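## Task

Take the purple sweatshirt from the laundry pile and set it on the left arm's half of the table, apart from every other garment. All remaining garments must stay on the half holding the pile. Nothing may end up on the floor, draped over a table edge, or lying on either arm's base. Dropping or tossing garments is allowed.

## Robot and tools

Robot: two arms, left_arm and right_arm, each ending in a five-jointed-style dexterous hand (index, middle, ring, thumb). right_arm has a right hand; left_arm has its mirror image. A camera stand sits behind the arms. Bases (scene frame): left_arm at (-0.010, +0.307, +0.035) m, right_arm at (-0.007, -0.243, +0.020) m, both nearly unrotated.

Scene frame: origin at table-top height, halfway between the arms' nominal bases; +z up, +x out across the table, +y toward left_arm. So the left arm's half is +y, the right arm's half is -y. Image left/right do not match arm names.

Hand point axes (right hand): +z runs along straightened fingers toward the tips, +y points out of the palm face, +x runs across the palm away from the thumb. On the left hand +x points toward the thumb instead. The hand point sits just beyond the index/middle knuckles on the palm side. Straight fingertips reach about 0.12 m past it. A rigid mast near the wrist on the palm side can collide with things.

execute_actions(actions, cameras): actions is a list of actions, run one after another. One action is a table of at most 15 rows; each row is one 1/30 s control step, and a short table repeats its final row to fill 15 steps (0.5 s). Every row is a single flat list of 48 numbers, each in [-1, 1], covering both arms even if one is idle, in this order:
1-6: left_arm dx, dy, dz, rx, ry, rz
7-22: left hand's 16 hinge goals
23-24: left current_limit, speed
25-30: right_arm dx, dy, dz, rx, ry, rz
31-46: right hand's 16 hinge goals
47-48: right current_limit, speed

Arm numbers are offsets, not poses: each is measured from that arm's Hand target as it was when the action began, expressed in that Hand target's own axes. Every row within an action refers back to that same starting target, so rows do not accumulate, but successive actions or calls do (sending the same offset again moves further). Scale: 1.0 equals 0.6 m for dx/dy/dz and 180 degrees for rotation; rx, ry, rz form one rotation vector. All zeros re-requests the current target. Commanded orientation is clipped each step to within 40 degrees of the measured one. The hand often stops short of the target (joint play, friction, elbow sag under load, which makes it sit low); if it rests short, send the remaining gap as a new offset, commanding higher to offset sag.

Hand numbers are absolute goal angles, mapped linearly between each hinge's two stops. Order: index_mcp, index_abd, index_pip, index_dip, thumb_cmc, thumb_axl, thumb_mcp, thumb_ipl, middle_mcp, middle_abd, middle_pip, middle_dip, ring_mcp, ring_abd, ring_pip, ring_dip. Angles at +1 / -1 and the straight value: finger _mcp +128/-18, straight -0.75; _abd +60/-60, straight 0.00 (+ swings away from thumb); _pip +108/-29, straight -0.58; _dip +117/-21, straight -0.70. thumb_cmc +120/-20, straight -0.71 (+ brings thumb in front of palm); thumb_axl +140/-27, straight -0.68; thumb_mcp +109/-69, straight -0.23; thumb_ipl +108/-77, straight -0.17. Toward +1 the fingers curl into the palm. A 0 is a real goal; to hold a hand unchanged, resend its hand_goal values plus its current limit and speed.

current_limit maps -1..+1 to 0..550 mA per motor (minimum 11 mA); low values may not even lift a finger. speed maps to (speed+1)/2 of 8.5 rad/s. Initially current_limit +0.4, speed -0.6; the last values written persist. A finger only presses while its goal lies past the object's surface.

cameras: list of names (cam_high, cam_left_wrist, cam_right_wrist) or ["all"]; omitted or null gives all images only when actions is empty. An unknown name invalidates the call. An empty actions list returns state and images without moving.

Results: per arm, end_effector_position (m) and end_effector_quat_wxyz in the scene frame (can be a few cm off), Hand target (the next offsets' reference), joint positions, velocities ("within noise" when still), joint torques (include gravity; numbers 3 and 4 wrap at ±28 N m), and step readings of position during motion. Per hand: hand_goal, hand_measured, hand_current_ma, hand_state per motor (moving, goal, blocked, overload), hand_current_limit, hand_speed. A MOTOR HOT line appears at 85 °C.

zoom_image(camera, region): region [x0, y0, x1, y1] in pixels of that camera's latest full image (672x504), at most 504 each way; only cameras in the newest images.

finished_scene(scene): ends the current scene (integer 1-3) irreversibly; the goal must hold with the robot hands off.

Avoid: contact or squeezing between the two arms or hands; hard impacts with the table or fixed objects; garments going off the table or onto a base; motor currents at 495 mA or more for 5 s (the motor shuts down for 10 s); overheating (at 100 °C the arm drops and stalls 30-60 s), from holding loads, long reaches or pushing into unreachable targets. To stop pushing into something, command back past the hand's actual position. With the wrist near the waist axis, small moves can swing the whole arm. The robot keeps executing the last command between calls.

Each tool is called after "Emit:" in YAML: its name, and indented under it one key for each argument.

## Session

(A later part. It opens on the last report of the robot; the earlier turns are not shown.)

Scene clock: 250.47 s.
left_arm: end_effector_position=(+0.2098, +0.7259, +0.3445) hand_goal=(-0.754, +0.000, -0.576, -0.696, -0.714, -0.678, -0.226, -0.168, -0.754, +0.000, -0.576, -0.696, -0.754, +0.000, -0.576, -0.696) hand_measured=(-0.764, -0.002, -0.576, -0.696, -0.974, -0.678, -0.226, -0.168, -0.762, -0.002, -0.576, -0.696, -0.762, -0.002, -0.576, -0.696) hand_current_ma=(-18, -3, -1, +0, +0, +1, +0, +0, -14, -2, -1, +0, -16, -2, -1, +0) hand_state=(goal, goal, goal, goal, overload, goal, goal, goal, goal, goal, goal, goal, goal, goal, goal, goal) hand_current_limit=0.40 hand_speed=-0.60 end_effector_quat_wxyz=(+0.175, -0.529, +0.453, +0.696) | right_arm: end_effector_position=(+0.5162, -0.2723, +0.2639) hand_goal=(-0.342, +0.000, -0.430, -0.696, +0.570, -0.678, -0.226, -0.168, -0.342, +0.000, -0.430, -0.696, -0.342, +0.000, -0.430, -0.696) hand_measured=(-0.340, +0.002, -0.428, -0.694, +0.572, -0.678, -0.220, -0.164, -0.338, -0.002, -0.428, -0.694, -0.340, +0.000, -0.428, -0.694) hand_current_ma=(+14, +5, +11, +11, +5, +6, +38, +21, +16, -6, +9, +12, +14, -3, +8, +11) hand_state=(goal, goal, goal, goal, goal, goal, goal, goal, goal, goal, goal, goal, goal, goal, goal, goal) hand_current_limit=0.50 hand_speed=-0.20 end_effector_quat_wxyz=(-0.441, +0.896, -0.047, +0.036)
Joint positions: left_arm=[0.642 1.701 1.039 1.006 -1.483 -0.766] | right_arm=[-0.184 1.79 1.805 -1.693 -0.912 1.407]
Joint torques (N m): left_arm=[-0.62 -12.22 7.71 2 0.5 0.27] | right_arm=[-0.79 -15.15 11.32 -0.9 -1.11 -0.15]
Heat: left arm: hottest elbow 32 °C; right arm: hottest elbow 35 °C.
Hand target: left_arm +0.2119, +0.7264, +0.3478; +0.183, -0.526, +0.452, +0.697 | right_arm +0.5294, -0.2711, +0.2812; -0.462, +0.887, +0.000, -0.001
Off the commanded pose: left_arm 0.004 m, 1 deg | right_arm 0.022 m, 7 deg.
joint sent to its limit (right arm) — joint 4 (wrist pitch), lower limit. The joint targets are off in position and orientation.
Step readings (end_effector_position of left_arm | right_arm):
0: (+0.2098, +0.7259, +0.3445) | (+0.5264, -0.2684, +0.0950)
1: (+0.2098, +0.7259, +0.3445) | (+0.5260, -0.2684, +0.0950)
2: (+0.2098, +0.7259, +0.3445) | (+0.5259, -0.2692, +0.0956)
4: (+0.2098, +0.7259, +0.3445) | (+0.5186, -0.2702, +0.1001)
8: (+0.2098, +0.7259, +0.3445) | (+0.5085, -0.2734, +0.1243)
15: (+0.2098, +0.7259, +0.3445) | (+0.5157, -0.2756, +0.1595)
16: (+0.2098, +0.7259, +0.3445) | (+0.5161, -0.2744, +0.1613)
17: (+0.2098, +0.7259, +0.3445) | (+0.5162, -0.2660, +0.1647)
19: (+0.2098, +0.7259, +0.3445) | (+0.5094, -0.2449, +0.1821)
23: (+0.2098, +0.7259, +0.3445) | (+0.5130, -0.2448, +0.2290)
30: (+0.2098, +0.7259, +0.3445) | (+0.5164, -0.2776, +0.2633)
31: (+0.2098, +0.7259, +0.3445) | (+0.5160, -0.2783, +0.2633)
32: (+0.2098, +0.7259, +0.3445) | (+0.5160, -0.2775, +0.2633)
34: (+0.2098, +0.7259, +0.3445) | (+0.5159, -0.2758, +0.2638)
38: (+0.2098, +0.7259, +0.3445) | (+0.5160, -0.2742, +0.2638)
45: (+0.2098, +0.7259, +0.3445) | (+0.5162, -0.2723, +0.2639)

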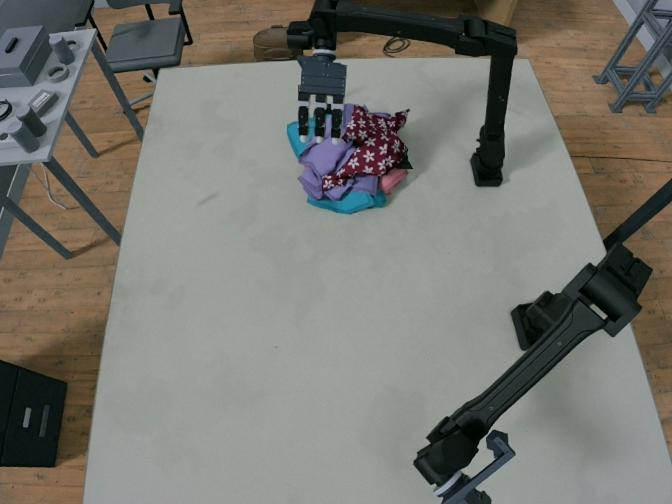

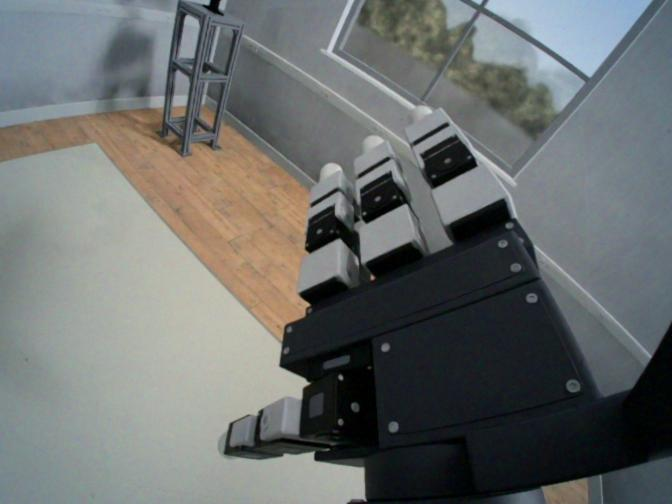

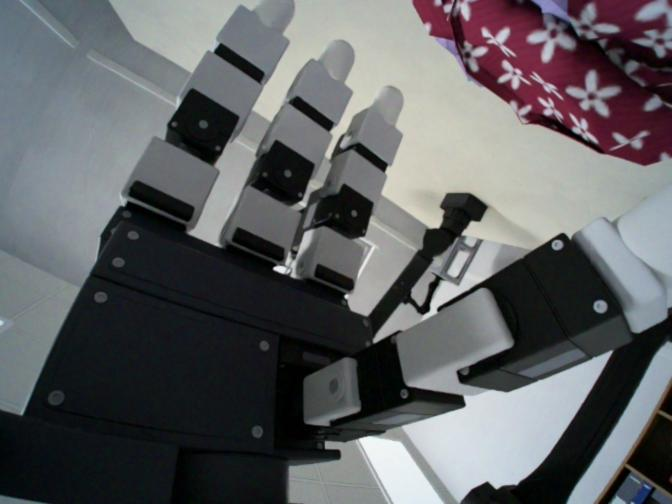

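Emit:
execute_actions:
  actions:
    - [[0,0,0,0,0,0,-0.754,0,-0.576,-0.696,-0.714,-0.678,-0.226,-0.168,-0.754,0,-0.576,-0.696,-0.754,0,-0.576,-0.696,0.4,-0.6,0.0135,0.122,0.111,0,0,0,-0.137,0,-0.576,-0.696,0.571,-0.678,-0.226,-0.168,-0.137,0,-0.576,-0.696,-0.137,0,-0.576,-0.696,0.5,-0.2]]
    - [[0,0,0,0,0,0,-0.754,0,-0.576,-0.696,-0.714,-0.678,-0.226,-0.168,-0.754,0,-0.576,-0.696,-0.754,0,-0.576,-0.696,0.4,-0.6,0.0135,0.122,0.111,0,0,0,-0.137,0,-0.576,-0.696,0.571,-0.678,-0.226,-0.168,-0.137,0,-0.576,-0.696,-0.137,0,-0.576,-0.696,0.5,-0.2]]
  cameras: ["all"]

Emit:
zoom_image:
  camera: "cam_high"
  region: [240, 80, 440, 240]

Scene clock: 261.13 s.
left_arm: end_effector_position=(+0.2098, +0.7259, +0.3445) hand_goal=(-0.754, +0.000, -0.576, -0.696, -0.714, -0.678, -0.226, -0.168, -0.754, +0.000, -0.576, -0.696, -0.754, +0.000, -0.576, -0.696) hand_measured=(-0.764, -0.002, -0.576, -0.696, -0.974, -0.678, -0.226, -0.168, -0.762, -0.002, -0.576, -0.696, -0.762, -0.002, -0.576, -0.696) hand_current_ma=(-18, -3, -1, +0, +0, +1, +0, +0, -14, -2, -1, +0, -16, -2, -1, +0) hand_state=(goal, goal, goal, goal, overload, goal, goal, goal, goal, goal, goal, goal, goal, goal, goal, goal) hand_current_limit=0.40 hand_speed=-0.60 end_effector_quat_wxyz=(+0.175, -0.529, +0.453, +0.696) | right_arm: end_effector_position=(+0.5367, -0.2564, +0.0939) hand_goal=(-0.138, +0.000, -0.576, -0.696, +0.570, -0.678, -0.226, -0.168, -0.138, +0.000, -0.576, -0.696, -0.138, +0.000, -0.576, -0.696) hand_measured=(-0.134, -0.008, -0.572, -0.694, +0.572, -0.678, -0.220, -0.164, -0.136, -0.002, -0.574, -0.694, -0.136, +0.002, -0.574, -0.694) hand_current_ma=(+21, -31, +18, +11, +7, +6, +36, +20, +11, -5, +13, +12, +8, +9, +13, +10) hand_state=(goal, goal, goal, goal, goal, goal, goal, goal, goal, goal, goal, goal, goal, goal, goal, goal) hand_current_limit=0.50 hand_speed=-0.20 end_effector_quat_wxyz=(-0.462, +0.887, -0.012, -0.003)
Joint positions: left_arm=[0.642 1.701 1.039 1.006 -1.483 -0.766] | right_arm=[-0.155 1.991 1.632 -1.463 -0.938 1.285]
Joint torques (N m): left_arm=[-0.62 -12.28 7.72 1.96 0.51 0.27] | right_arm=[0.09 -15.85 7.25 0.38 -0.62 0.08]
Heat: left arm: hottest elbow 32 °C; right arm: hottest elbow 35 °C.
Hand target: left_arm +0.2119, +0.7264, +0.3478; +0.183, -0.526, +0.452, +0.697 | right_arm +0.5454, -0.2458, +0.0849; -0.462, +0.887, +0.000, -0.001
Off the commanded pose: left_arm 0.004 m, 1 deg | right_arm 0.016 m, 1 deg.
Step readings (end_effector_position of left_arm | right_arm):
0: (+0.2098, +0.7259, +0.3445) | (+0.5162, -0.2723, +0.2639)
1: (+0.2098, +0.7259, +0.3445) | (+0.5164, -0.2721, +0.2640)
2: (+0.2098, +0.7259, +0.3445) | (+0.5174, -0.2718, +0.2634)
4: (+0.2098, +0.7259, +0.3445) | (+0.5202, -0.2709, +0.2577)
8: (+0.2098, +0.7259, +0.3445) | (+0.5210, -0.2706, +0.2243)
15: (+0.2098, +0.7259, +0.3445) | (+0.5280, -0.2705, +0.1758)
16: (+0.2098, +0.7259, +0.3445) | (+0.5284, -0.2705, +0.1749)
17: (+0.2098, +0.7259, +0.3445) | (+0.5297, -0.2708, +0.1715)
19: (+0.2098, +0.7259, +0.3445) | (+0.5356, -0.2687, +0.1584)
23: (+0.2098, +0.7259, +0.3445) | (+0.5342, -0.2626, +0.1187)
30: (+0.2098, +0.7259, +0.3445) | (+0.5363, -0.2547, +0.0948)

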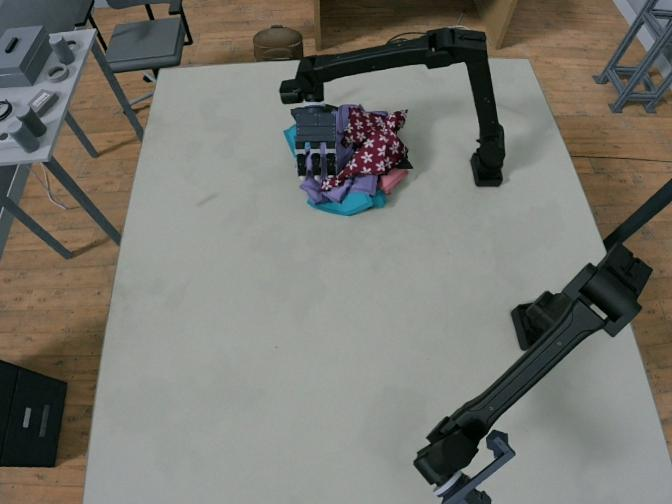

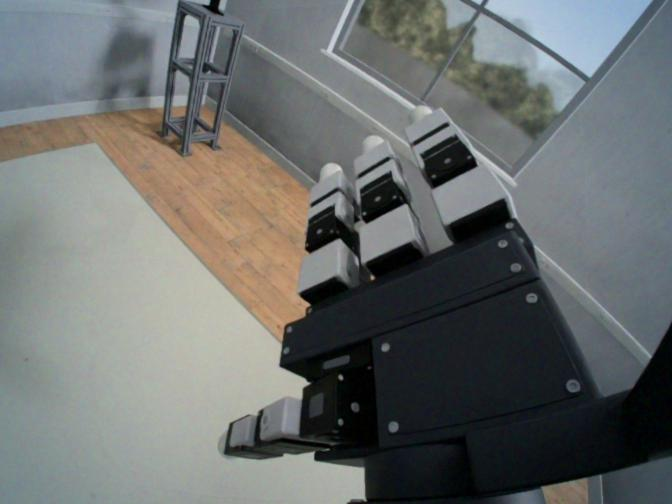

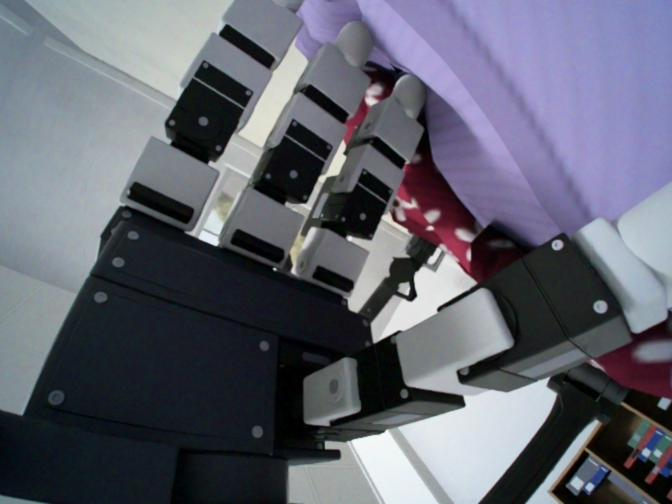

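Scaled by 2.520 from the camera's 672x504 image, which has a finer 960x720 frame.

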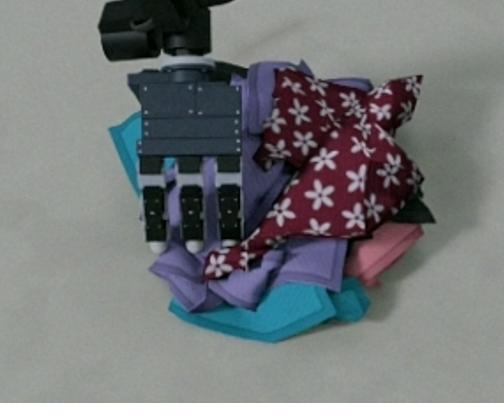

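Emit:
execute_actions:
  actions:
    - [[0,0,0,0,0,0,-0.754,0,-0.576,-0.696,-0.714,-0.678,-0.226,-0.168,-0.754,0,-0.576,-0.696,-0.754,0,-0.576,-0.696,0.4,-0.6,0,0.048,0.033,0,0,0,-0.137,0,-0.576,-0.696,0.571,-0.678,-0.226,-0.168,-0.137,0,-0.576,-0.696,-0.137,0,-0.576,-0.696,0.5,-0.2]]
    - [[0,0,0,0,0,0,-0.754,0,-0.576,-0.696,-0.714,-0.678,-0.226,-0.168,-0.754,0,-0.576,-0.696,-0.754,0,-0.576,-0.696,0.4,-0.6,0,0.0,0.0,0,0,0,0.3,0,-0.4,-0.5,0.571,-0.678,0.0,-0.1,0.3,0,-0.4,-0.5,0.3,0,-0.4,-0.5,0.5,-0.3]]
    - [[0,0,0,0,0,0,-0.754,0,-0.576,-0.696,-0.714,-0.678,-0.226,-0.168,-0.754,0,-0.576,-0.696,-0.754,0,-0.576,-0.696,0.4,-0.6,0,0.0,0.0,0,0,0,0.48,0,-0.2,-0.3,0.571,-0.678,0.25,0.05,0.48,0,-0.2,-0.3,0.48,0,-0.2,-0.3,0.6,-0.3]]
  cameras: ["all"]

Emit:
zoom_image:
  camera: "cam_high"
  region: [240, 80, 440, 240]

Scene clock: 271.20 s.
left_arm: end_effector_position=(+0.2098, +0.7259, +0.3445) hand_goal=(-0.754, +0.000, -0.576, -0.696, -0.714, -0.678, -0.226, -0.168, -0.754, +0.000, -0.576, -0.696, -0.754, +0.000, -0.576, -0.696) hand_measured=(-0.764, -0.002, -0.576, -0.696, -0.974, -0.678, -0.226, -0.168, -0.762, -0.002, -0.576, -0.696, -0.762, -0.002, -0.576, -0.696) hand_current_ma=(-18, -3, -1, +0, +0, +1, +0, +0, -14, -2, -1, +0, -16, -2, -1, +0) hand_state=(goal, goal, goal, goal, overload, goal, goal, goal, goal, goal, goal, goal, goal, goal, goal, goal) hand_current_limit=0.40 hand_speed=-0.60 end_effector_quat_wxyz=(+0.175, -0.529, +0.453, +0.696) | right_arm: end_effector_position=(+0.5478, -0.2452, +0.0742) hand_goal=(+0.480, +0.000, -0.200, -0.300, +0.570, -0.678, +0.250, +0.050, +0.480, +0.000, -0.200, -0.300, +0.480, +0.000, -0.200, -0.300) hand_measured=(+0.162, +0.010, -0.254, -0.324, +0.566, -0.678, -0.042, -0.014, +0.386, +0.000, -0.238, -0.318, +0.468, +0.002, -0.206, -0.302) hand_current_ma=(-440, +47, -268, -117, -20, -2, -440, -431, -440, -1, -186, -92, -62, +9, -29, -14) hand_state=(blocked, goal, blocked, blocked, goal, goal, blocked, blocked, blocked, goal, blocked, goal, goal, goal, goal, goal) hand_current_limit=0.60 hand_speed=-0.30 end_effector_quat_wxyz=(-0.462, +0.887, +0.004, +0.012)
Joint positions: left_arm=[0.642 1.701 1.039 1.006 -1.483 -0.766] | right_arm=[-0.134 2.008 1.609 -1.374 -0.945 1.294]
Joint torques (N m): left_arm=[-0.56 -12.1 7.71 1.99 0.5 0.28] | right_arm=[-0.91 -14.33 6.08 0.13 -0.23 -0.05]
Heat: left arm: hottest elbow 32 °C; right arm: hottest elbow 35 °C.
Hand target: left_arm +0.2119, +0.7264, +0.3478; +0.183, -0.526, +0.452, +0.697 | right_arm +0.5454, -0.2461, +0.0499; -0.462, +0.887, +0.000, -0.001
Off the commanded pose: left_arm 0.004 m, 1 deg | right_arm 0.024 m, 1 deg.
Step readings (end_effector_position of left_arm | right_arm):
0: (+0.2098, +0.7259, +0.3445) | (+0.5367, -0.2564, +0.0939)
1: (+0.2098, +0.7259, +0.3445) | (+0.5367, -0.2564, +0.0939)
2: (+0.2098, +0.7259, +0.3445) | (+0.5381, -0.2567, +0.0935)
4: (+0.2098, +0.7259, +0.3445) | (+0.5406, -0.2569, +0.0915)
8: (+0.2098, +0.7259, +0.3445) | (+0.5414, -0.2562, +0.0864)
15: (+0.2098, +0.7259, +0.3445) | (+0.5427, -0.2562, +0.0857)
16: (+0.2098, +0.7259, +0.3445) | (+0.5431, -0.2558, +0.0859)
17: (+0.2098, +0.7259, +0.3445) | (+0.5433, -0.2531, +0.0868)
19: (+0.2098, +0.7259, +0.3445) | (+0.5447, -0.2491, +0.0857)
23: (+0.2098, +0.7259, +0.3445) | (+0.5460, -0.2433, +0.0816)
30: (+0.2098, +0.7259, +0.3445) | (+0.5462, -0.2425, +0.0775)
31: (+0.2098, +0.7259, +0.3445) | (+0.5462, -0.2422, +0.0776)
32: (+0.2098, +0.7259, +0.3445) | (+0.5463, -0.2420, +0.0777)
34: (+0.2098, +0.7259, +0.3445) | (+0.5466, -0.2442, +0.0761)
38: (+0.2098, +0.7259, +0.3445) | (+0.5485, -0.2462, +0.0740)
45: (+0.2098, +0.7259, +0.3445) | (+0.5478, -0.2461, +0.0742)

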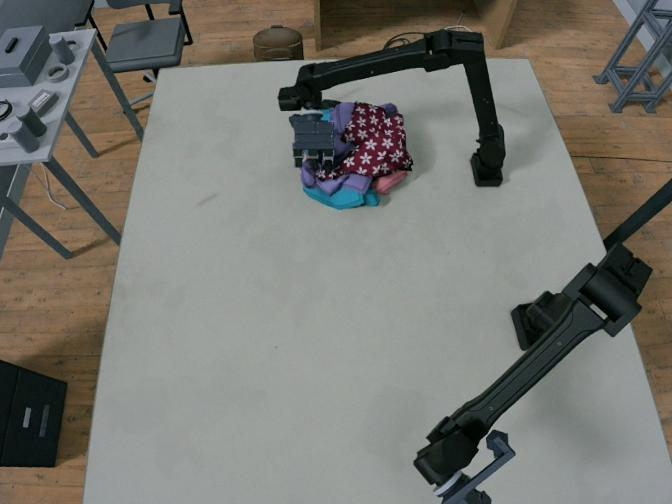

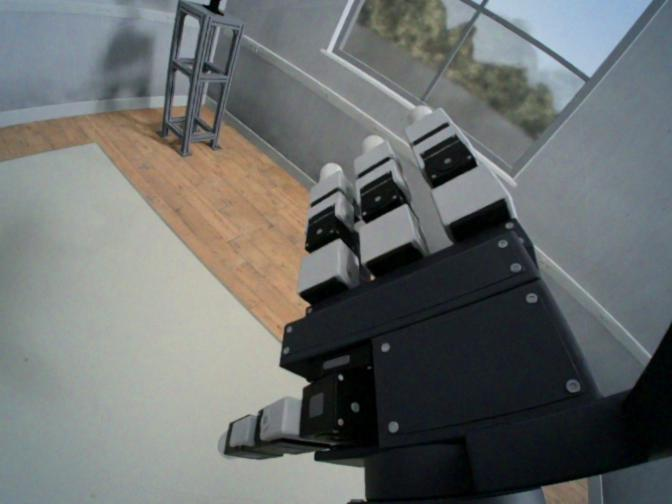

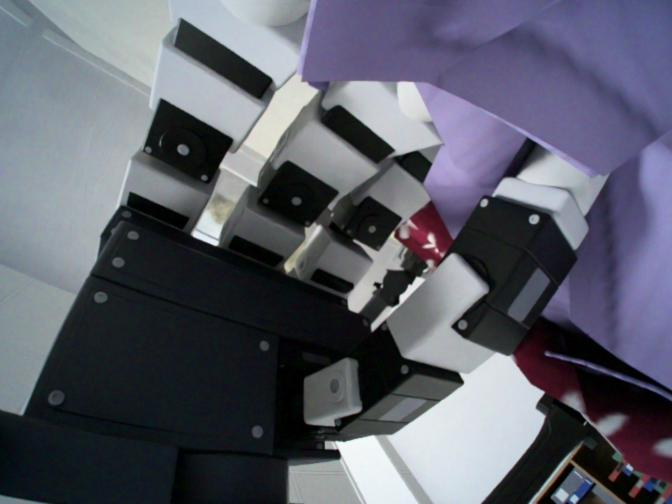

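Scaled by 2.520 from the camera's 672x504 image, which has a finer 960x720 frame.

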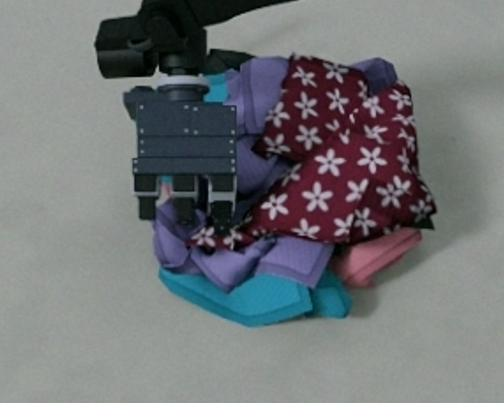

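Emit:
execute_actions:
  actions:
    - [[0,0,0,0,0,0,-0.754,0,-0.576,-0.696,-0.714,-0.678,-0.226,-0.168,-0.754,0,-0.576,-0.696,-0.754,0,-0.576,-0.696,0.4,-0.6,0,-0.09,-0.063,0,0,0,0.48,0,-0.2,-0.3,0.571,-0.678,0.25,0.05,0.48,0,-0.2,-0.3,0.48,0,-0.2,-0.3,0.6,-0.3]]
    - [[0,0,0,0,0,0,-0.754,0,-0.576,-0.696,-0.714,-0.678,-0.226,-0.168,-0.754,0,-0.576,-0.696,-0.754,0,-0.576,-0.696,0.4,-0.6,0,-0.09,-0.063,0,0,0,0.48,0,-0.2,-0.3,0.571,-0.678,0.25,0.05,0.48,0,-0.2,-0.3,0.48,0,-0.2,-0.3,0.6,-0.3]]
    - [[0,0,0,0,0,0,-0.754,0,-0.576,-0.696,-0.714,-0.678,-0.226,-0.168,-0.754,0,-0.576,-0.696,-0.754,0,-0.576,-0.696,0.4,-0.6,0,-0.09,-0.063,0,0,0,0.48,0,-0.2,-0.3,0.571,-0.678,0.25,0.05,0.48,0,-0.2,-0.3,0.48,0,-0.2,-0.3,0.6,-0.3]]
  cameras: ["cam_high","cam_right_wrist"]

Emit:
zoom_image:
  camera: "cam_high"
  region: [240, 60, 440, 220]

Scene clock: 280.83 s.
left_arm: end_effector_position=(+0.2098, +0.7259, +0.3445) hand_goal=(-0.754, +0.000, -0.576, -0.696, -0.714, -0.678, -0.226, -0.168, -0.754, +0.000, -0.576, -0.696, -0.754, +0.000, -0.576, -0.696) hand_measured=(-0.764, -0.002, -0.576, -0.696, -0.974, -0.678, -0.226, -0.168, -0.762, -0.002, -0.576, -0.696, -0.762, -0.002, -0.576, -0.696) hand_current_ma=(-18, -3, -1, +0, +0, +1, +0, +0, -14, -2, -1, +0, -16, -2, -1, +0) hand_state=(goal, goal, goal, goal, overload, goal, goal, goal, goal, goal, goal, goal, goal, goal, goal, goal) hand_current_limit=0.40 hand_speed=-0.60 end_effector_quat_wxyz=(+0.175, -0.529, +0.453, +0.696) | right_arm: end_effector_position=(+0.5387, -0.2509, +0.2218) hand_goal=(+0.480, +0.000, -0.200, -0.300, +0.570, -0.678, +0.250, +0.050, +0.480, +0.000, -0.200, -0.300, +0.480, +0.000, -0.200, -0.300) hand_measured=(+0.202, +0.014, -0.248, -0.320, +0.554, -0.682, -0.042, +0.006, +0.432, +0.004, -0.220, -0.310, +0.468, +0.002, -0.206, -0.302) hand_current_ma=(-440, +61, -236, -100, -82, -25, -440, -288, -250, +20, -102, -46, -61, +9, -28, -14) hand_state=(blocked, goal, blocked, blocked, goal, goal, blocked, blocked, blocked, goal, blocked, goal, goal, goal, goal, goal) hand_current_limit=0.60 hand_speed=-0.30 end_effector_quat_wxyz=(-0.457, +0.889, -0.015, +0.015)
Joint positions: left_arm=[0.642 1.701 1.039 1.006 -1.483 -0.766] | right_arm=[-0.145 1.883 1.819 -1.681 -0.938 1.34]
Joint torques (N m): left_arm=[-0.56 -12.28 7.72 1.98 0.5 0.27] | right_arm=[-0.85 -17.38 11.3 -1.05 -0.34 0.26]
Heat: left arm: hottest elbow 32 °C; right arm: hottest elbow 34 °C.
Hand target: left_arm +0.2119, +0.7264, +0.3478; +0.183, -0.526, +0.452, +0.697 | right_arm +0.5456, -0.2462, +0.2477; -0.462, +0.887, +0.000, -0.001
Off the commanded pose: left_arm 0.004 m, 1 deg | right_arm 0.027 m, 3 deg.
joint sent to its limit (right arm) — joint 4 (wrist pitch), lower limit. The joint targets are off in position and orientation.
Step readings (end_effector_position of left_arm | right_arm):
0: (+0.2098, +0.7259, +0.3445) | (+0.5478, -0.2452, +0.0742)
1: (+0.2098, +0.7259, +0.3445) | (+0.5478, -0.2452, +0.0742)
2: (+0.2098, +0.7259, +0.3445) | (+0.5478, -0.2452, +0.0742)
4: (+0.2098, +0.7259, +0.3445) | (+0.5431, -0.2444, +0.0758)
8: (+0.2098, +0.7259, +0.3445) | (+0.5344, -0.2433, +0.0816)
15: (+0.2098, +0.7259, +0.3445) | (+0.5319, -0.2429, +0.0875)
16: (+0.2098, +0.7259, +0.3445) | (+0.5316, -0.2428, +0.0876)
17: (+0.2098, +0.7259, +0.3445) | (+0.5307, -0.2429, +0.0895)
19: (+0.2098, +0.7259, +0.3445) | (+0.5275, -0.2424, +0.0982)
23: (+0.2098, +0.7259, +0.3445) | (+0.5275, -0.2432, +0.1263)
30: (+0.2098, +0.7259, +0.3445) | (+0.5350, -0.2461, +0.1592)
31: (+0.2098, +0.7259, +0.3445) | (+0.5356, -0.2462, +0.1602)
32: (+0.2098, +0.7259, +0.3445) | (+0.5345, -0.2471, +0.1610)
34: (+0.2098, +0.7259, +0.3445) | (+0.5328, -0.2469, +0.1664)
38: (+0.2098, +0.7259, +0.3445) | (+0.5337, -0.2490, +0.1864)
45: (+0.2098, +0.7259, +0.3445) | (+0.5389, -0.2499, +0.2194)
Images, in order (width x height): cam_high 672x504, cam_right_wrist 672x504.

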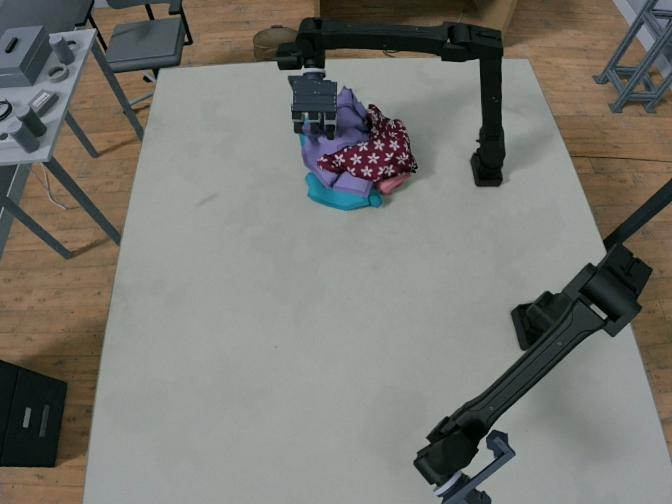

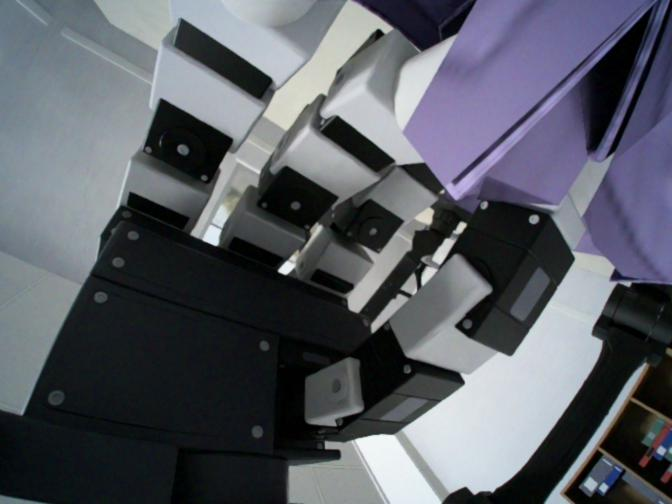

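Scaled by 2.520 from the camera's 672x504 image, which has a finer 960x720 frame.

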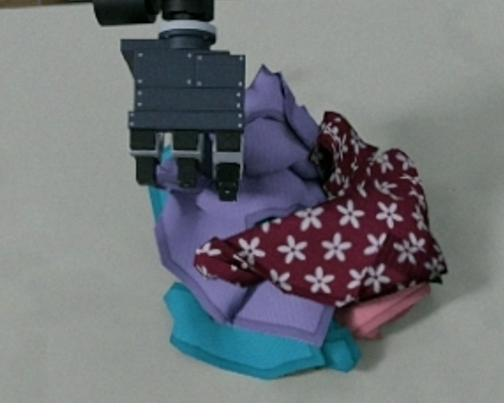

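Emit:
execute_actions:
  actions:
    - [[0,0,0,0,0,0,-0.754,0,-0.576,-0.696,-0.714,-0.678,-0.226,-0.168,-0.754,0,-0.576,-0.696,-0.754,0,-0.576,-0.696,0.4,-0.6,0,-0.09,-0.063,0,0,0,0.48,0,-0.2,-0.3,0.571,-0.678,0.25,0.05,0.48,0,-0.2,-0.3,0.48,0,-0.2,-0.3,0.6,-0.3]]
    - [[0,0,0,0,0,0,-0.754,0,-0.576,-0.696,-0.714,-0.678,-0.226,-0.168,-0.754,0,-0.576,-0.696,-0.754,0,-0.576,-0.696,0.4,-0.6,0,-0.09,-0.063,0,0,0,0.48,0,-0.2,-0.3,0.571,-0.678,0.25,0.05,0.48,0,-0.2,-0.3,0.48,0,-0.2,-0.3,0.6,-0.3]]
    - [[0,0,0,0,0,0,-0.754,0,-0.576,-0.696,-0.714,-0.678,-0.226,-0.168,-0.754,0,-0.576,-0.696,-0.754,0,-0.576,-0.696,0.4,-0.6,0,-0.09,-0.063,0,0,0,0.48,0,-0.2,-0.3,0.571,-0.678,0.25,0.05,0.48,0,-0.2,-0.3,0.48,0,-0.2,-0.3,0.6,-0.3]]
  cameras: ["cam_high","cam_right_wrist"]

Emit:
zoom_image:
  camera: "cam_high"
  region: [240, 40, 440, 220]

Scene clock: 293.07 s.
left_arm: end_effector_position=(+0.2098, +0.7259, +0.3445) hand_goal=(-0.754, +0.000, -0.576, -0.696, -0.714, -0.678, -0.226, -0.168, -0.754, +0.000, -0.576, -0.696, -0.754, +0.000, -0.576, -0.696) hand_measured=(-0.764, -0.002, -0.576, -0.696, -0.974, -0.678, -0.226, -0.168, -0.762, -0.002, -0.576, -0.696, -0.762, -0.002, -0.576, -0.696) hand_current_ma=(-18, -3, -1, +0, +0, +1, +0, +0, -14, -2, -1, +0, -16, -2, -1, +0) hand_state=(goal, goal, goal, goal, overload, goal, goal, goal, goal, goal, goal, goal, goal, goal, goal, goal) hand_current_limit=0.40 hand_speed=-0.60 end_effector_quat_wxyz=(+0.175, -0.529, +0.453, +0.696) | right_arm: end_effector_position=(+0.5452, -0.2453, +0.4167) hand_goal=(+0.480, +0.000, -0.200, -0.300, +0.570, -0.678, +0.250, +0.050, +0.480, +0.000, -0.200, -0.300, +0.480, +0.000, -0.200, -0.300) hand_measured=(+0.226, +0.006, -0.242, -0.318, +0.552, -0.684, -0.020, +0.018, +0.452, +0.004, -0.210, -0.304, +0.468, +0.002, -0.206, -0.302) hand_current_ma=(-440, +29, -204, -87, -90, -31, -440, -210, -148, +20, -52, -20, -61, +8, -28, -14) hand_state=(blocked, goal, blocked, goal, goal, goal, blocked, blocked, blocked, goal, goal, goal, goal, goal, goal, goal) hand_current_limit=0.60 hand_speed=-0.30 end_effector_quat_wxyz=(-0.452, +0.879, -0.065, +0.135)
Joint positions: left_arm=[0.642 1.701 1.039 1.006 -1.483 -0.766] | right_arm=[-0.145 1.755 2.151 -1.694 -0.956 1.685]
Joint torques (N m): left_arm=[-0.62 -12.34 7.71 2.03 0.51 0.28] | right_arm=[-2.37 -15.27 11.79 -0.16 -0.97 0.14]
Heat: left arm: hottest elbow 32 °C; right arm: hottest elbow 35 °C.
Hand target: left_arm +0.2119, +0.7264, +0.3478; +0.183, -0.526, +0.452, +0.697 | right_arm +0.5457, -0.2463, +0.4454; -0.462, +0.887, +0.000, -0.001
Off the commanded pose: left_arm 0.004 m, 1 deg | right_arm 0.029 m, 17 deg.
joint sent to its limit (right arm) — joint 4 (wrist pitch), lower limit. The joint targets are off in position and orientation.
Step readings (end_effector_position of left_arm | right_arm):
0: (+0.2098, +0.7259, +0.3445) | (+0.5387, -0.2509, +0.2218)
1: (+0.2098, +0.7259, +0.3445) | (+0.5386, -0.2509, +0.2219)
2: (+0.2098, +0.7259, +0.3445) | (+0.5385, -0.2509, +0.2225)
4: (+0.2098, +0.7259, +0.3445) | (+0.5385, -0.2511, +0.2261)
8: (+0.2098, +0.7259, +0.3445) | (+0.5396, -0.2514, +0.2469)
15: (+0.2098, +0.7259, +0.3445) | (+0.5383, -0.2510, +0.2865)
16: (+0.2098, +0.7259, +0.3445) | (+0.5387, -0.2510, +0.2890)
17: (+0.2098, +0.7259, +0.3445) | (+0.5390, -0.2510, +0.2907)
19: (+0.2098, +0.7259, +0.3445) | (+0.5404, -0.2510, +0.2971)
23: (+0.2098, +0.7259, +0.3445) | (+0.5430, -0.2511, +0.3177)
30: (+0.2098, +0.7259, +0.3445) | (+0.5426, -0.2506, +0.3477)
31: (+0.2098, +0.7259, +0.3445) | (+0.5427, -0.2506, +0.3489)
32: (+0.2098, +0.7259, +0.3445) | (+0.5430, -0.2505, +0.3512)
34: (+0.2098, +0.7259, +0.3445) | (+0.5441, -0.2504, +0.3590)
38: (+0.2098, +0.7259, +0.3445) | (+0.5481, -0.2500, +0.3853)
45: (+0.2098, +0.7259, +0.3445) | (+0.5465, -0.2464, +0.4158)
Images, in order (width x height): cam_high 672x504, cam_right_wrist 672x504.

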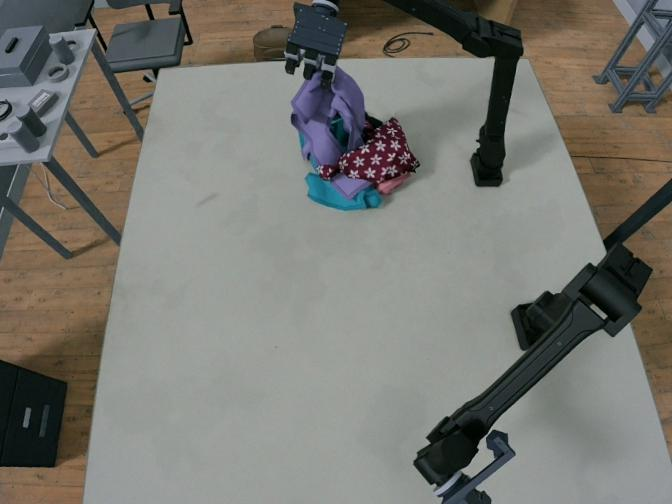

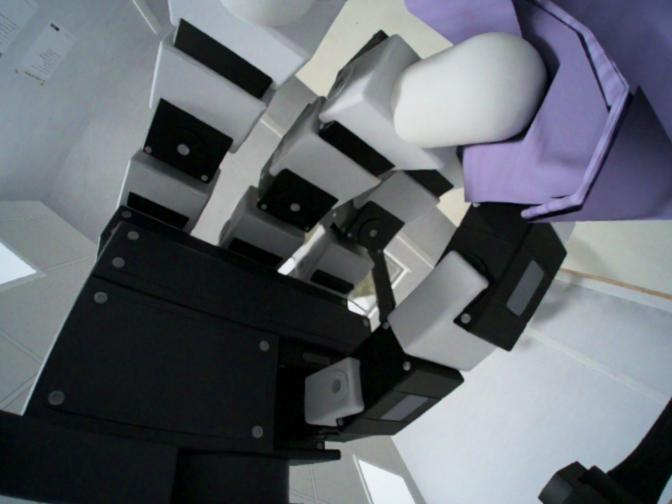

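Scaled by 2.520 from the camera's 672x504 image, which has a finer 960x720 frame.

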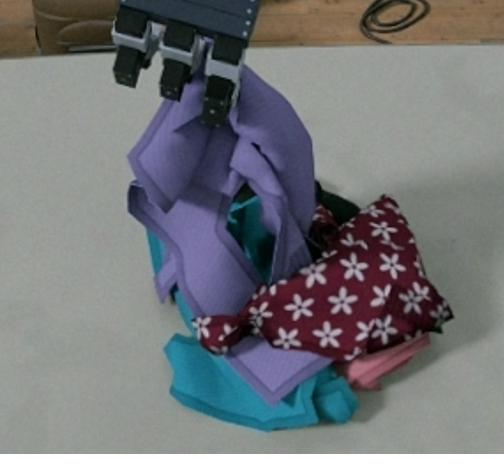

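Emit:
execute_actions:
  actions:
    - [[0,0,0,0,0,0,-0.754,0,-0.576,-0.696,-0.714,-0.678,-0.226,-0.168,-0.754,0,-0.576,-0.696,-0.754,0,-0.576,-0.696,0.4,-0.6,0,-0.09,-0.063,0,0,0,0.48,0,-0.2,-0.3,0.571,-0.678,0.25,0.05,0.48,0,-0.2,-0.3,0.48,0,-0.2,-0.3,0.6,-0.3]]
    - [[0,0,0,0,0,0,-0.754,0,-0.576,-0.696,-0.714,-0.678,-0.226,-0.168,-0.754,0,-0.576,-0.696,-0.754,0,-0.576,-0.696,0.4,-0.6,0,-0.065,0.093,0,-0.03,-0.021,0.48,0,-0.2,-0.3,0.571,-0.678,0.25,0.05,0.48,0,-0.2,-0.3,0.48,0,-0.2,-0.3,0.6,-0.3]]
    - [[0,0,0,0,0,0,-0.754,0,-0.576,-0.696,-0.714,-0.678,-0.226,-0.168,-0.754,0,-0.576,-0.696,-0.754,0,-0.576,-0.696,0.4,-0.6,0,-0.065,0.093,0,-0.03,-0.021,0.48,0,-0.2,-0.3,0.571,-0.678,0.25,0.05,0.48,0,-0.2,-0.3,0.48,0,-0.2,-0.3,0.6,-0.3]]
  cameras: ["cam_high","cam_right_wrist"]

Scene clock: 314.30 s.
left_arm: end_effector_position=(+0.2098, +0.7259, +0.3445) hand_goal=(-0.754, +0.000, -0.576, -0.696, -0.714, -0.678, -0.226, -0.168, -0.754, +0.000, -0.576, -0.696, -0.754, +0.000, -0.576, -0.696) hand_measured=(-0.764, -0.002, -0.576, -0.696, -0.974, -0.678, -0.226, -0.168, -0.762, -0.002, -0.576, -0.696, -0.762, -0.002, -0.576, -0.696) hand_current_ma=(-18, -3, -1, +0, +0, +1, +0, +0, -14, -2, -1, +0, -16, -2, -1, +0) hand_state=(goal, goal, goal, goal, overload, goal, goal, goal, goal, goal, goal, goal, goal, goal, goal, goal) hand_current_limit=0.40 hand_speed=-0.60 end_effector_quat_wxyz=(+0.175, -0.529, +0.453, +0.696) | right_arm: end_effector_position=(+0.5342, -0.1110, +0.4941) hand_goal=(+0.480, +0.000, -0.200, -0.300, +0.570, -0.678, +0.250, +0.050, +0.480, +0.000, -0.200, -0.300, +0.480, +0.000, -0.200, -0.300) hand_measured=(+0.226, +0.006, -0.242, -0.318, +0.552, -0.684, -0.020, +0.018, +0.456, +0.004, -0.210, -0.304, +0.474, +0.002, -0.204, -0.302) hand_current_ma=(-440, +26, -204, -87, -90, -31, -440, -210, -128, +20, -51, -19, -32, +8, -23, -14) hand_state=(blocked, goal, blocked, goal, goal, goal, blocked, blocked, blocked, goal, goal, goal, goal, goal, goal, goal) hand_current_limit=0.60 hand_speed=-0.30 end_effector_quat_wxyz=(-0.500, +0.857, +0.017, +0.125)
Joint positions: left_arm=[0.642 1.701 1.039 1.006 -1.483 -0.766] | right_arm=[0.076 1.776 2.365 -1.694 -1.017 1.84]
Joint torques (N m): left_arm=[-0.62 -12.28 7.71 2.02 0.5 0.28] | right_arm=[-1.79 -13.1 11.48 0.17 -0.96 0.12]
Heat: left arm: hottest elbow 32 °C; right arm: hottest elbow 38 °C.
Hand target: left_arm +0.2119, +0.7264, +0.3478; +0.183, -0.526, +0.452, +0.697 | right_arm +0.5378, -0.1107, +0.5114; -0.459, +0.881, +0.102, -0.054
Off the commanded pose: left_arm 0.004 m, 1 deg | right_arm 0.018 m, 23 deg.
joint sent to its limit (right arm) — joint 4 (wrist pitch), lower limit. The joint targets are off in position and orientation.
Step readings (end_effector_position of left_arm | right_arm):
0: (+0.2098, +0.7259, +0.3445) | (+0.5452, -0.2453, +0.4167)
1: (+0.2098, +0.7259, +0.3445) | (+0.5452, -0.2453, +0.4167)
2: (+0.2098, +0.7259, +0.3445) | (+0.5455, -0.2449, +0.4184)
4: (+0.2098, +0.7259, +0.3445) | (+0.5462, -0.2444, +0.4287)
8: (+0.2098, +0.7259, +0.3445) | (+0.5487, -0.2418, +0.4627)
15: (+0.2098, +0.7259, +0.3445) | (+0.5459, -0.2360, +0.4895)
16: (+0.2098, +0.7259, +0.3445) | (+0.5456, -0.2364, +0.4896)
17: (+0.2098, +0.7259, +0.3445) | (+0.5453, -0.2361, +0.4898)
19: (+0.2098, +0.7259, +0.3445) | (+0.5451, -0.2337, +0.4896)
23: (+0.2098, +0.7259, +0.3445) | (+0.5436, -0.2103, +0.4898)
30: (+0.2098, +0.7259, +0.3445) | (+0.5407, -0.1747, +0.4939)
31: (+0.2098, +0.7259, +0.3445) | (+0.5406, -0.1747, +0.4945)
32: (+0.2098, +0.7259, +0.3445) | (+0.5406, -0.1747, +0.4950)
34: (+0.2098, +0.7259, +0.3445) | (+0.5402, -0.1713, +0.4956)
38: (+0.2098, +0.7259, +0.3445) | (+0.5360, -0.1420, +0.4948)
45: (+0.2098, +0.7259, +0.3445) | (+0.5316, -0.1054, +0.4947)
Images, in order (width x height): cam_high 672x504, cam_right_wrist 672x504.

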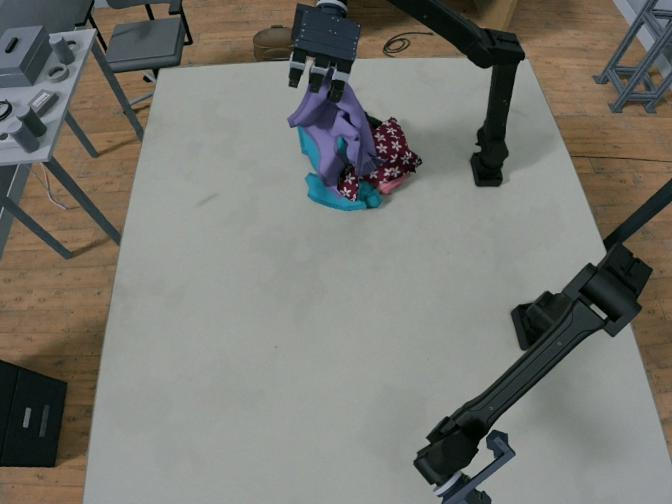

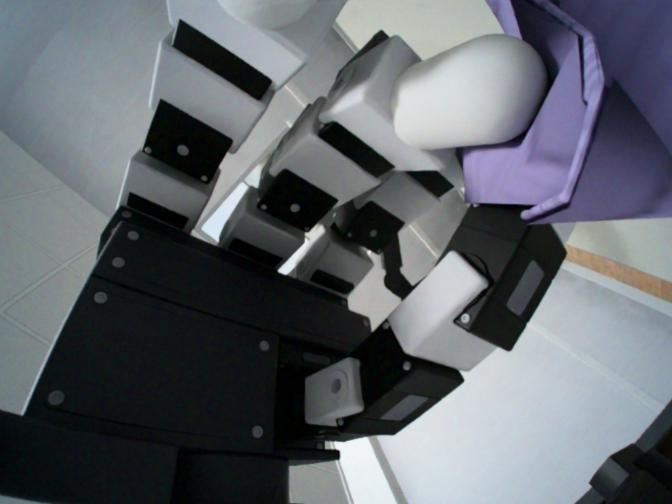

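Emit:
execute_actions:
  actions:
    - [[0,0,0,0,0,0,-0.754,0,-0.576,-0.696,-0.714,-0.678,-0.226,-0.168,-0.754,0,-0.576,-0.696,-0.754,0,-0.576,-0.696,0.4,-0.6,0,-0.085,0.079,0,-0.03,-0.021,0.48,0,-0.2,-0.3,0.571,-0.678,0.25,0.05,0.48,0,-0.2,-0.3,0.48,0,-0.2,-0.3,0.6,-0.3]]
    - [[0,0,0,0,0,0,-0.754,0,-0.576,-0.696,-0.714,-0.678,-0.226,-0.168,-0.754,0,-0.576,-0.696,-0.754,0,-0.576,-0.696,0.4,-0.6,0,-0.065,0.093,0,-0.03,-0.021,0.48,0,-0.2,-0.3,0.571,-0.678,0.25,0.05,0.48,0,-0.2,-0.3,0.48,0,-0.2,-0.3,0.6,-0.3]]
  cameras: ["cam_high","cam_right_wrist"]

Emit:
zoom_image:
  camera: "cam_high"
  region: [240, 40, 440, 240]

Scene clock: 321.23 s.
left_arm: end_effector_position=(+0.2098, +0.7259, +0.3445) hand_goal=(-0.754, +0.000, -0.576, -0.696, -0.714, -0.678, -0.226, -0.168, -0.754, +0.000, -0.576, -0.696, -0.754, +0.000, -0.576, -0.696) hand_measured=(-0.764, -0.002, -0.576, -0.696, -0.974, -0.678, -0.226, -0.168, -0.762, -0.002, -0.576, -0.696, -0.762, -0.002, -0.576, -0.696) hand_current_ma=(-18, -3, -1, +0, +0, +1, +0, +0, -14, -2, -1, +0, -16, -2, -1, +0) hand_state=(goal, goal, goal, goal, overload, goal, goal, goal, goal, goal, goal, goal, goal, goal, goal, goal) hand_current_limit=0.40 hand_speed=-0.60 end_effector_quat_wxyz=(+0.175, -0.529, +0.453, +0.696) | right_arm: end_effector_position=(+0.4957, +0.0208, +0.5099) hand_goal=(+0.480, +0.000, -0.200, -0.300, +0.570, -0.678, +0.250, +0.050, +0.480, +0.000, -0.200, -0.300, +0.480, +0.000, -0.200, -0.300) hand_measured=(+0.226, +0.006, -0.242, -0.318, +0.552, -0.684, -0.020, +0.018, +0.456, +0.004, -0.210, -0.304, +0.476, +0.002, -0.204, -0.302) hand_current_ma=(-440, +25, -204, -87, -90, -31, -440, -210, -122, +20, -50, -18, -25, +7, -22, -14) hand_state=(blocked, goal, blocked, goal, goal, goal, blocked, blocked, blocked, goal, goal, goal, goal, goal, goal, goal) hand_current_limit=0.60 hand_speed=-0.30 end_effector_quat_wxyz=(-0.523, +0.841, +0.115, +0.072)
Joint positions: left_arm=[0.642 1.701 1.039 1.006 -1.483 -0.766] | right_arm=[0.317 1.817 2.46 -1.694 -1.036 1.884]
Joint torques (N m): left_arm=[-0.62 -12.22 7.72 2.03 0.5 0.27] | right_arm=[-1.79 -13.51 11.12 0.24 -0.97 0.12]
Heat: left arm: hottest elbow 32 °C; right arm: hottest elbow 38 °C.
Hand target: left_arm +0.2119, +0.7264, +0.3478; +0.183, -0.526, +0.452, +0.697 | right_arm +0.4991, +0.0196, +0.5260; -0.450, +0.863, +0.203, -0.106
Off the commanded pose: left_arm 0.004 m, 1 deg | right_arm 0.017 m, 24 deg.
joint sent to its limit (right arm) — joint 4 (wrist pitch), lower limit. The joint targets are off in position and orientation.
Step readings (end_effector_position of left_arm | right_arm):
0: (+0.2098, +0.7259, +0.3445) | (+0.5342, -0.1110, +0.4941)
1: (+0.2098, +0.7259, +0.3445) | (+0.5342, -0.1110, +0.4941)
2: (+0.2098, +0.7259, +0.3445) | (+0.5341, -0.1109, +0.4946)
4: (+0.2098, +0.7259, +0.3445) | (+0.5338, -0.1051, +0.4971)
8: (+0.2098, +0.7259, +0.3445) | (+0.5269, -0.0761, +0.5043)
15: (+0.2098, +0.7259, +0.3445) | (+0.5143, -0.0404, +0.5145)
16: (+0.2098, +0.7259, +0.3445) | (+0.5147, -0.0403, +0.5143)
17: (+0.2098, +0.7259, +0.3445) | (+0.5154, -0.0410, +0.5141)
19: (+0.2098, +0.7259, +0.3445) | (+0.5149, -0.0385, +0.5132)
23: (+0.2098, +0.7259, +0.3445) | (+0.5064, -0.0117, +0.5098)
30: (+0.2098, +0.7259, +0.3445) | (+0.4941, +0.0238, +0.5078)
Images, in order (width x height): cam_high 672x504, cam_right_wrist 672x504.

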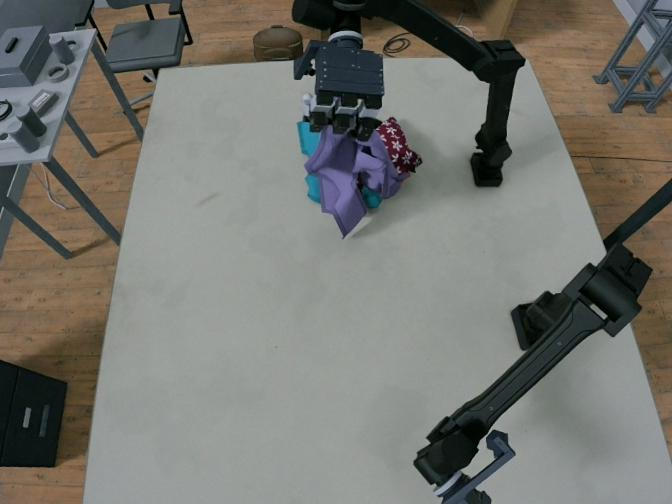

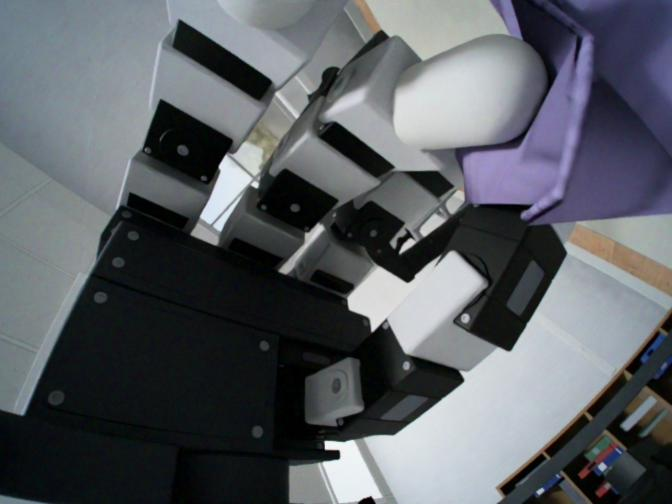

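Scaled by 2.520 from the camera's 672x504 image, which has a finer 960x720 frame.

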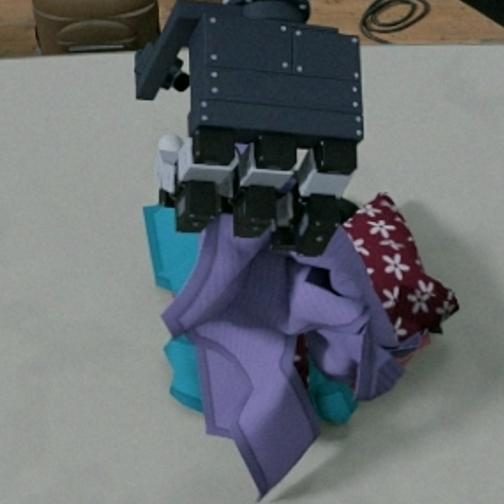

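Emit:
execute_actions:
  actions:
    - [[0,0,0,0,0,0,-0.754,0,-0.576,-0.696,-0.714,-0.678,-0.226,-0.168,-0.754,0,-0.576,-0.696,-0.754,0,-0.576,-0.696,0.4,-0.6,0.042,-0.056,0.1,0,-0.025,-0.0175,0.48,0,-0.2,-0.3,0.571,-0.678,0.25,0.05,0.48,0,-0.2,-0.3,0.48,0,-0.2,-0.3,0.6,-0.3]]
    - [[0,0,0,0,0,0,-0.754,0,-0.576,-0.696,-0.714,-0.678,-0.226,-0.168,-0.754,0,-0.576,-0.696,-0.754,0,-0.576,-0.696,0.4,-0.6,0.0525,-0.0535,0.096,0,-0.025,-0.0175,0.48,0,-0.2,-0.3,0.571,-0.678,0.25,0.05,0.48,0,-0.2,-0.3,0.48,0,-0.2,-0.3,0.6,-0.3]]
    - [[0,0,0,0,0,0,-0.754,0,-0.576,-0.696,-0.714,-0.678,-0.226,-0.168,-0.754,0,-0.576,-0.696,-0.754,0,-0.576,-0.696,0.4,-0.6,0.063,-0.05,0.0915,0,-0.025,-0.0175,0.48,0,-0.2,-0.3,0.571,-0.678,0.25,0.05,0.48,0,-0.2,-0.3,0.48,0,-0.2,-0.3,0.6,-0.3]]
    - [[0,0,0,0,0,0,-0.754,0,-0.576,-0.696,-0.714,-0.678,-0.226,-0.168,-0.754,0,-0.576,-0.696,-0.754,0,-0.576,-0.696,0.4,-0.6,0.0725,-0.047,0.086,0,-0.025,-0.0175,0.48,0,-0.2,-0.3,0.571,-0.678,0.25,0.05,0.48,0,-0.2,-0.3,0.48,0,-0.2,-0.3,0.6,-0.3]]
  cameras: ["cam_high","cam_right_wrist"]

Scene clock: 343.13 s.
left_arm: end_effector_position=(+0.2098, +0.7259, +0.3445) hand_goal=(-0.754, +0.000, -0.576, -0.696, -0.714, -0.678, -0.226, -0.168, -0.754, +0.000, -0.576, -0.696, -0.754, +0.000, -0.576, -0.696) hand_measured=(-0.764, -0.002, -0.576, -0.696, -0.974, -0.678, -0.226, -0.168, -0.762, -0.002, -0.576, -0.696, -0.762, -0.002, -0.576, -0.696) hand_current_ma=(-18, -3, -1, +0, +0, +1, +0, +0, -14, -2, -1, +0, -16, -2, -1, +0) hand_state=(goal, goal, goal, goal, overload, goal, goal, goal, goal, goal, goal, goal, goal, goal, goal, goal) hand_current_limit=0.40 hand_speed=-0.60 end_effector_quat_wxyz=(+0.175, -0.529, +0.453, +0.696) | right_arm: end_effector_position=(+0.4624, +0.3063, +0.4792) hand_goal=(+0.480, +0.000, -0.200, -0.300, +0.570, -0.678, +0.250, +0.050, +0.480, +0.000, -0.200, -0.300, +0.480, +0.000, -0.200, -0.300) hand_measured=(+0.226, +0.004, -0.242, -0.318, +0.552, -0.684, -0.020, +0.018, +0.458, +0.004, -0.210, -0.304, +0.476, +0.002, -0.204, -0.302) hand_current_ma=(-440, +17, -204, -87, -90, -35, -440, -210, -117, +20, -50, -18, -17, +5, -21, -14) hand_state=(blocked, goal, blocked, goal, goal, goal, blocked, blocked, blocked, goal, goal, goal, goal, goal, goal, goal) hand_current_limit=0.60 hand_speed=-0.30 end_effector_quat_wxyz=(-0.593, +0.750, +0.292, +0.030)
Joint positions: left_arm=[0.642 1.701 1.039 1.006 -1.483 -0.766] | right_arm=[0.721 2.187 2.873 -1.397 -1.1 2.065]
Joint torques (N m): left_arm=[-0.5 -12.22 7.71 1.99 0.5 0.28] | right_arm=[-1.26 -17.67 10.78 2.29 -0.83 -0.02]
Heat: left arm: hottest elbow 32 °C; right arm: hottest elbow 40 °C.
Hand target: left_arm +0.2119, +0.7264, +0.3478; +0.183, -0.526, +0.452, +0.697 | right_arm +0.4676, +0.3092, +0.4993; -0.422, +0.809, +0.364, -0.190
Off the commanded pose: left_arm 0.004 m, 1 deg | right_arm 0.021 m, 34 deg.
elbow stopped short (right arm): the move would have taken joint 3 (elbow) straighter than the controller allows.
joint sent to its limit (right arm) — joint 6 (wrist roll), upper limit. The joint targets are off in position and orientation.
Step readings (end_effector_position of left_arm | right_arm):
0: (+0.2098, +0.7259, +0.3445) | (+0.4955, +0.0208, +0.5099)
1: (+0.2098, +0.7259, +0.3445) | (+0.4955, +0.0208, +0.5099)
2: (+0.2098, +0.7259, +0.3445) | (+0.4961, +0.0210, +0.5110)
4: (+0.2098, +0.7259, +0.3445) | (+0.4991, +0.0273, +0.5129)
8: (+0.2098, +0.7259, +0.3445) | (+0.4945, +0.0589, +0.5103)
15: (+0.2098, +0.7259, +0.3445) | (+0.4866, +0.0975, +0.4972)
16: (+0.2098, +0.7259, +0.3445) | (+0.4874, +0.0979, +0.4966)
17: (+0.2098, +0.7259, +0.3445) | (+0.4899, +0.0981, +0.4974)
19: (+0.2098, +0.7259, +0.3445) | (+0.4955, +0.1026, +0.5004)
23: (+0.2098, +0.7259, +0.3445) | (+0.4923, +0.1292, +0.5026)
30: (+0.2098, +0.7259, +0.3445) | (+0.4781, +0.1686, +0.4948)
31: (+0.2098, +0.7259, +0.3445) | (+0.4786, +0.1692, +0.4948)
32: (+0.2098, +0.7259, +0.3445) | (+0.4804, +0.1704, +0.4943)
34: (+0.2098, +0.7259, +0.3445) | (+0.4836, +0.1747, +0.4959)
38: (+0.2098, +0.7259, +0.3445) | (+0.4824, +0.1984, +0.4937)
45: (+0.2098, +0.7259, +0.3445) | (+0.4670, +0.2350, +0.4842)
46: (+0.2098, +0.7259, +0.3445) | (+0.4670, +0.2366, +0.4839)
47: (+0.2098, +0.7259, +0.3445) | (+0.4686, +0.2392, +0.4843)
49: (+0.2098, +0.7259, +0.3445) | (+0.4740, +0.2463, +0.4870)
53: (+0.2098, +0.7259, +0.3445) | (+0.4748, +0.2704, +0.4868)
60: (+0.2098, +0.7259, +0.3445) | (+0.4606, +0.3041, +0.4795)
Images, in order (width x height): cam_high 672x504, cam_right_wrist 672x504.

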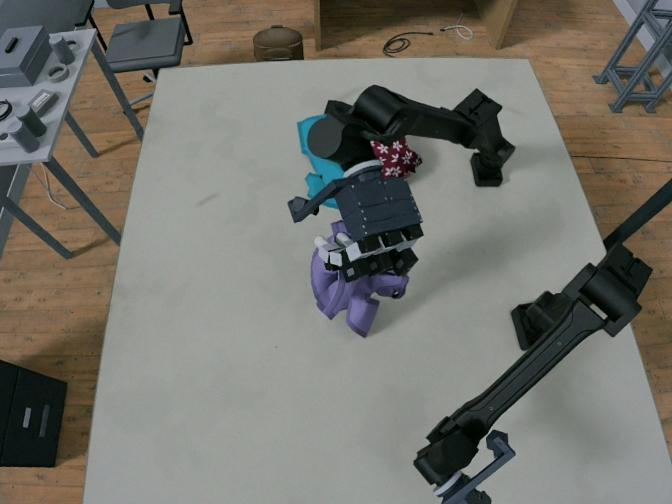

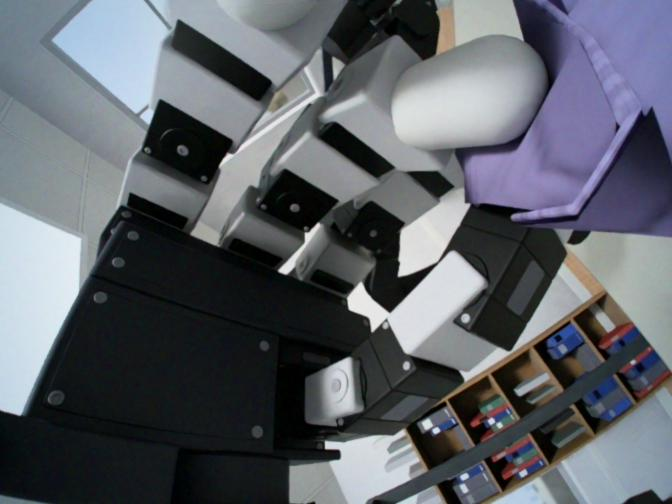

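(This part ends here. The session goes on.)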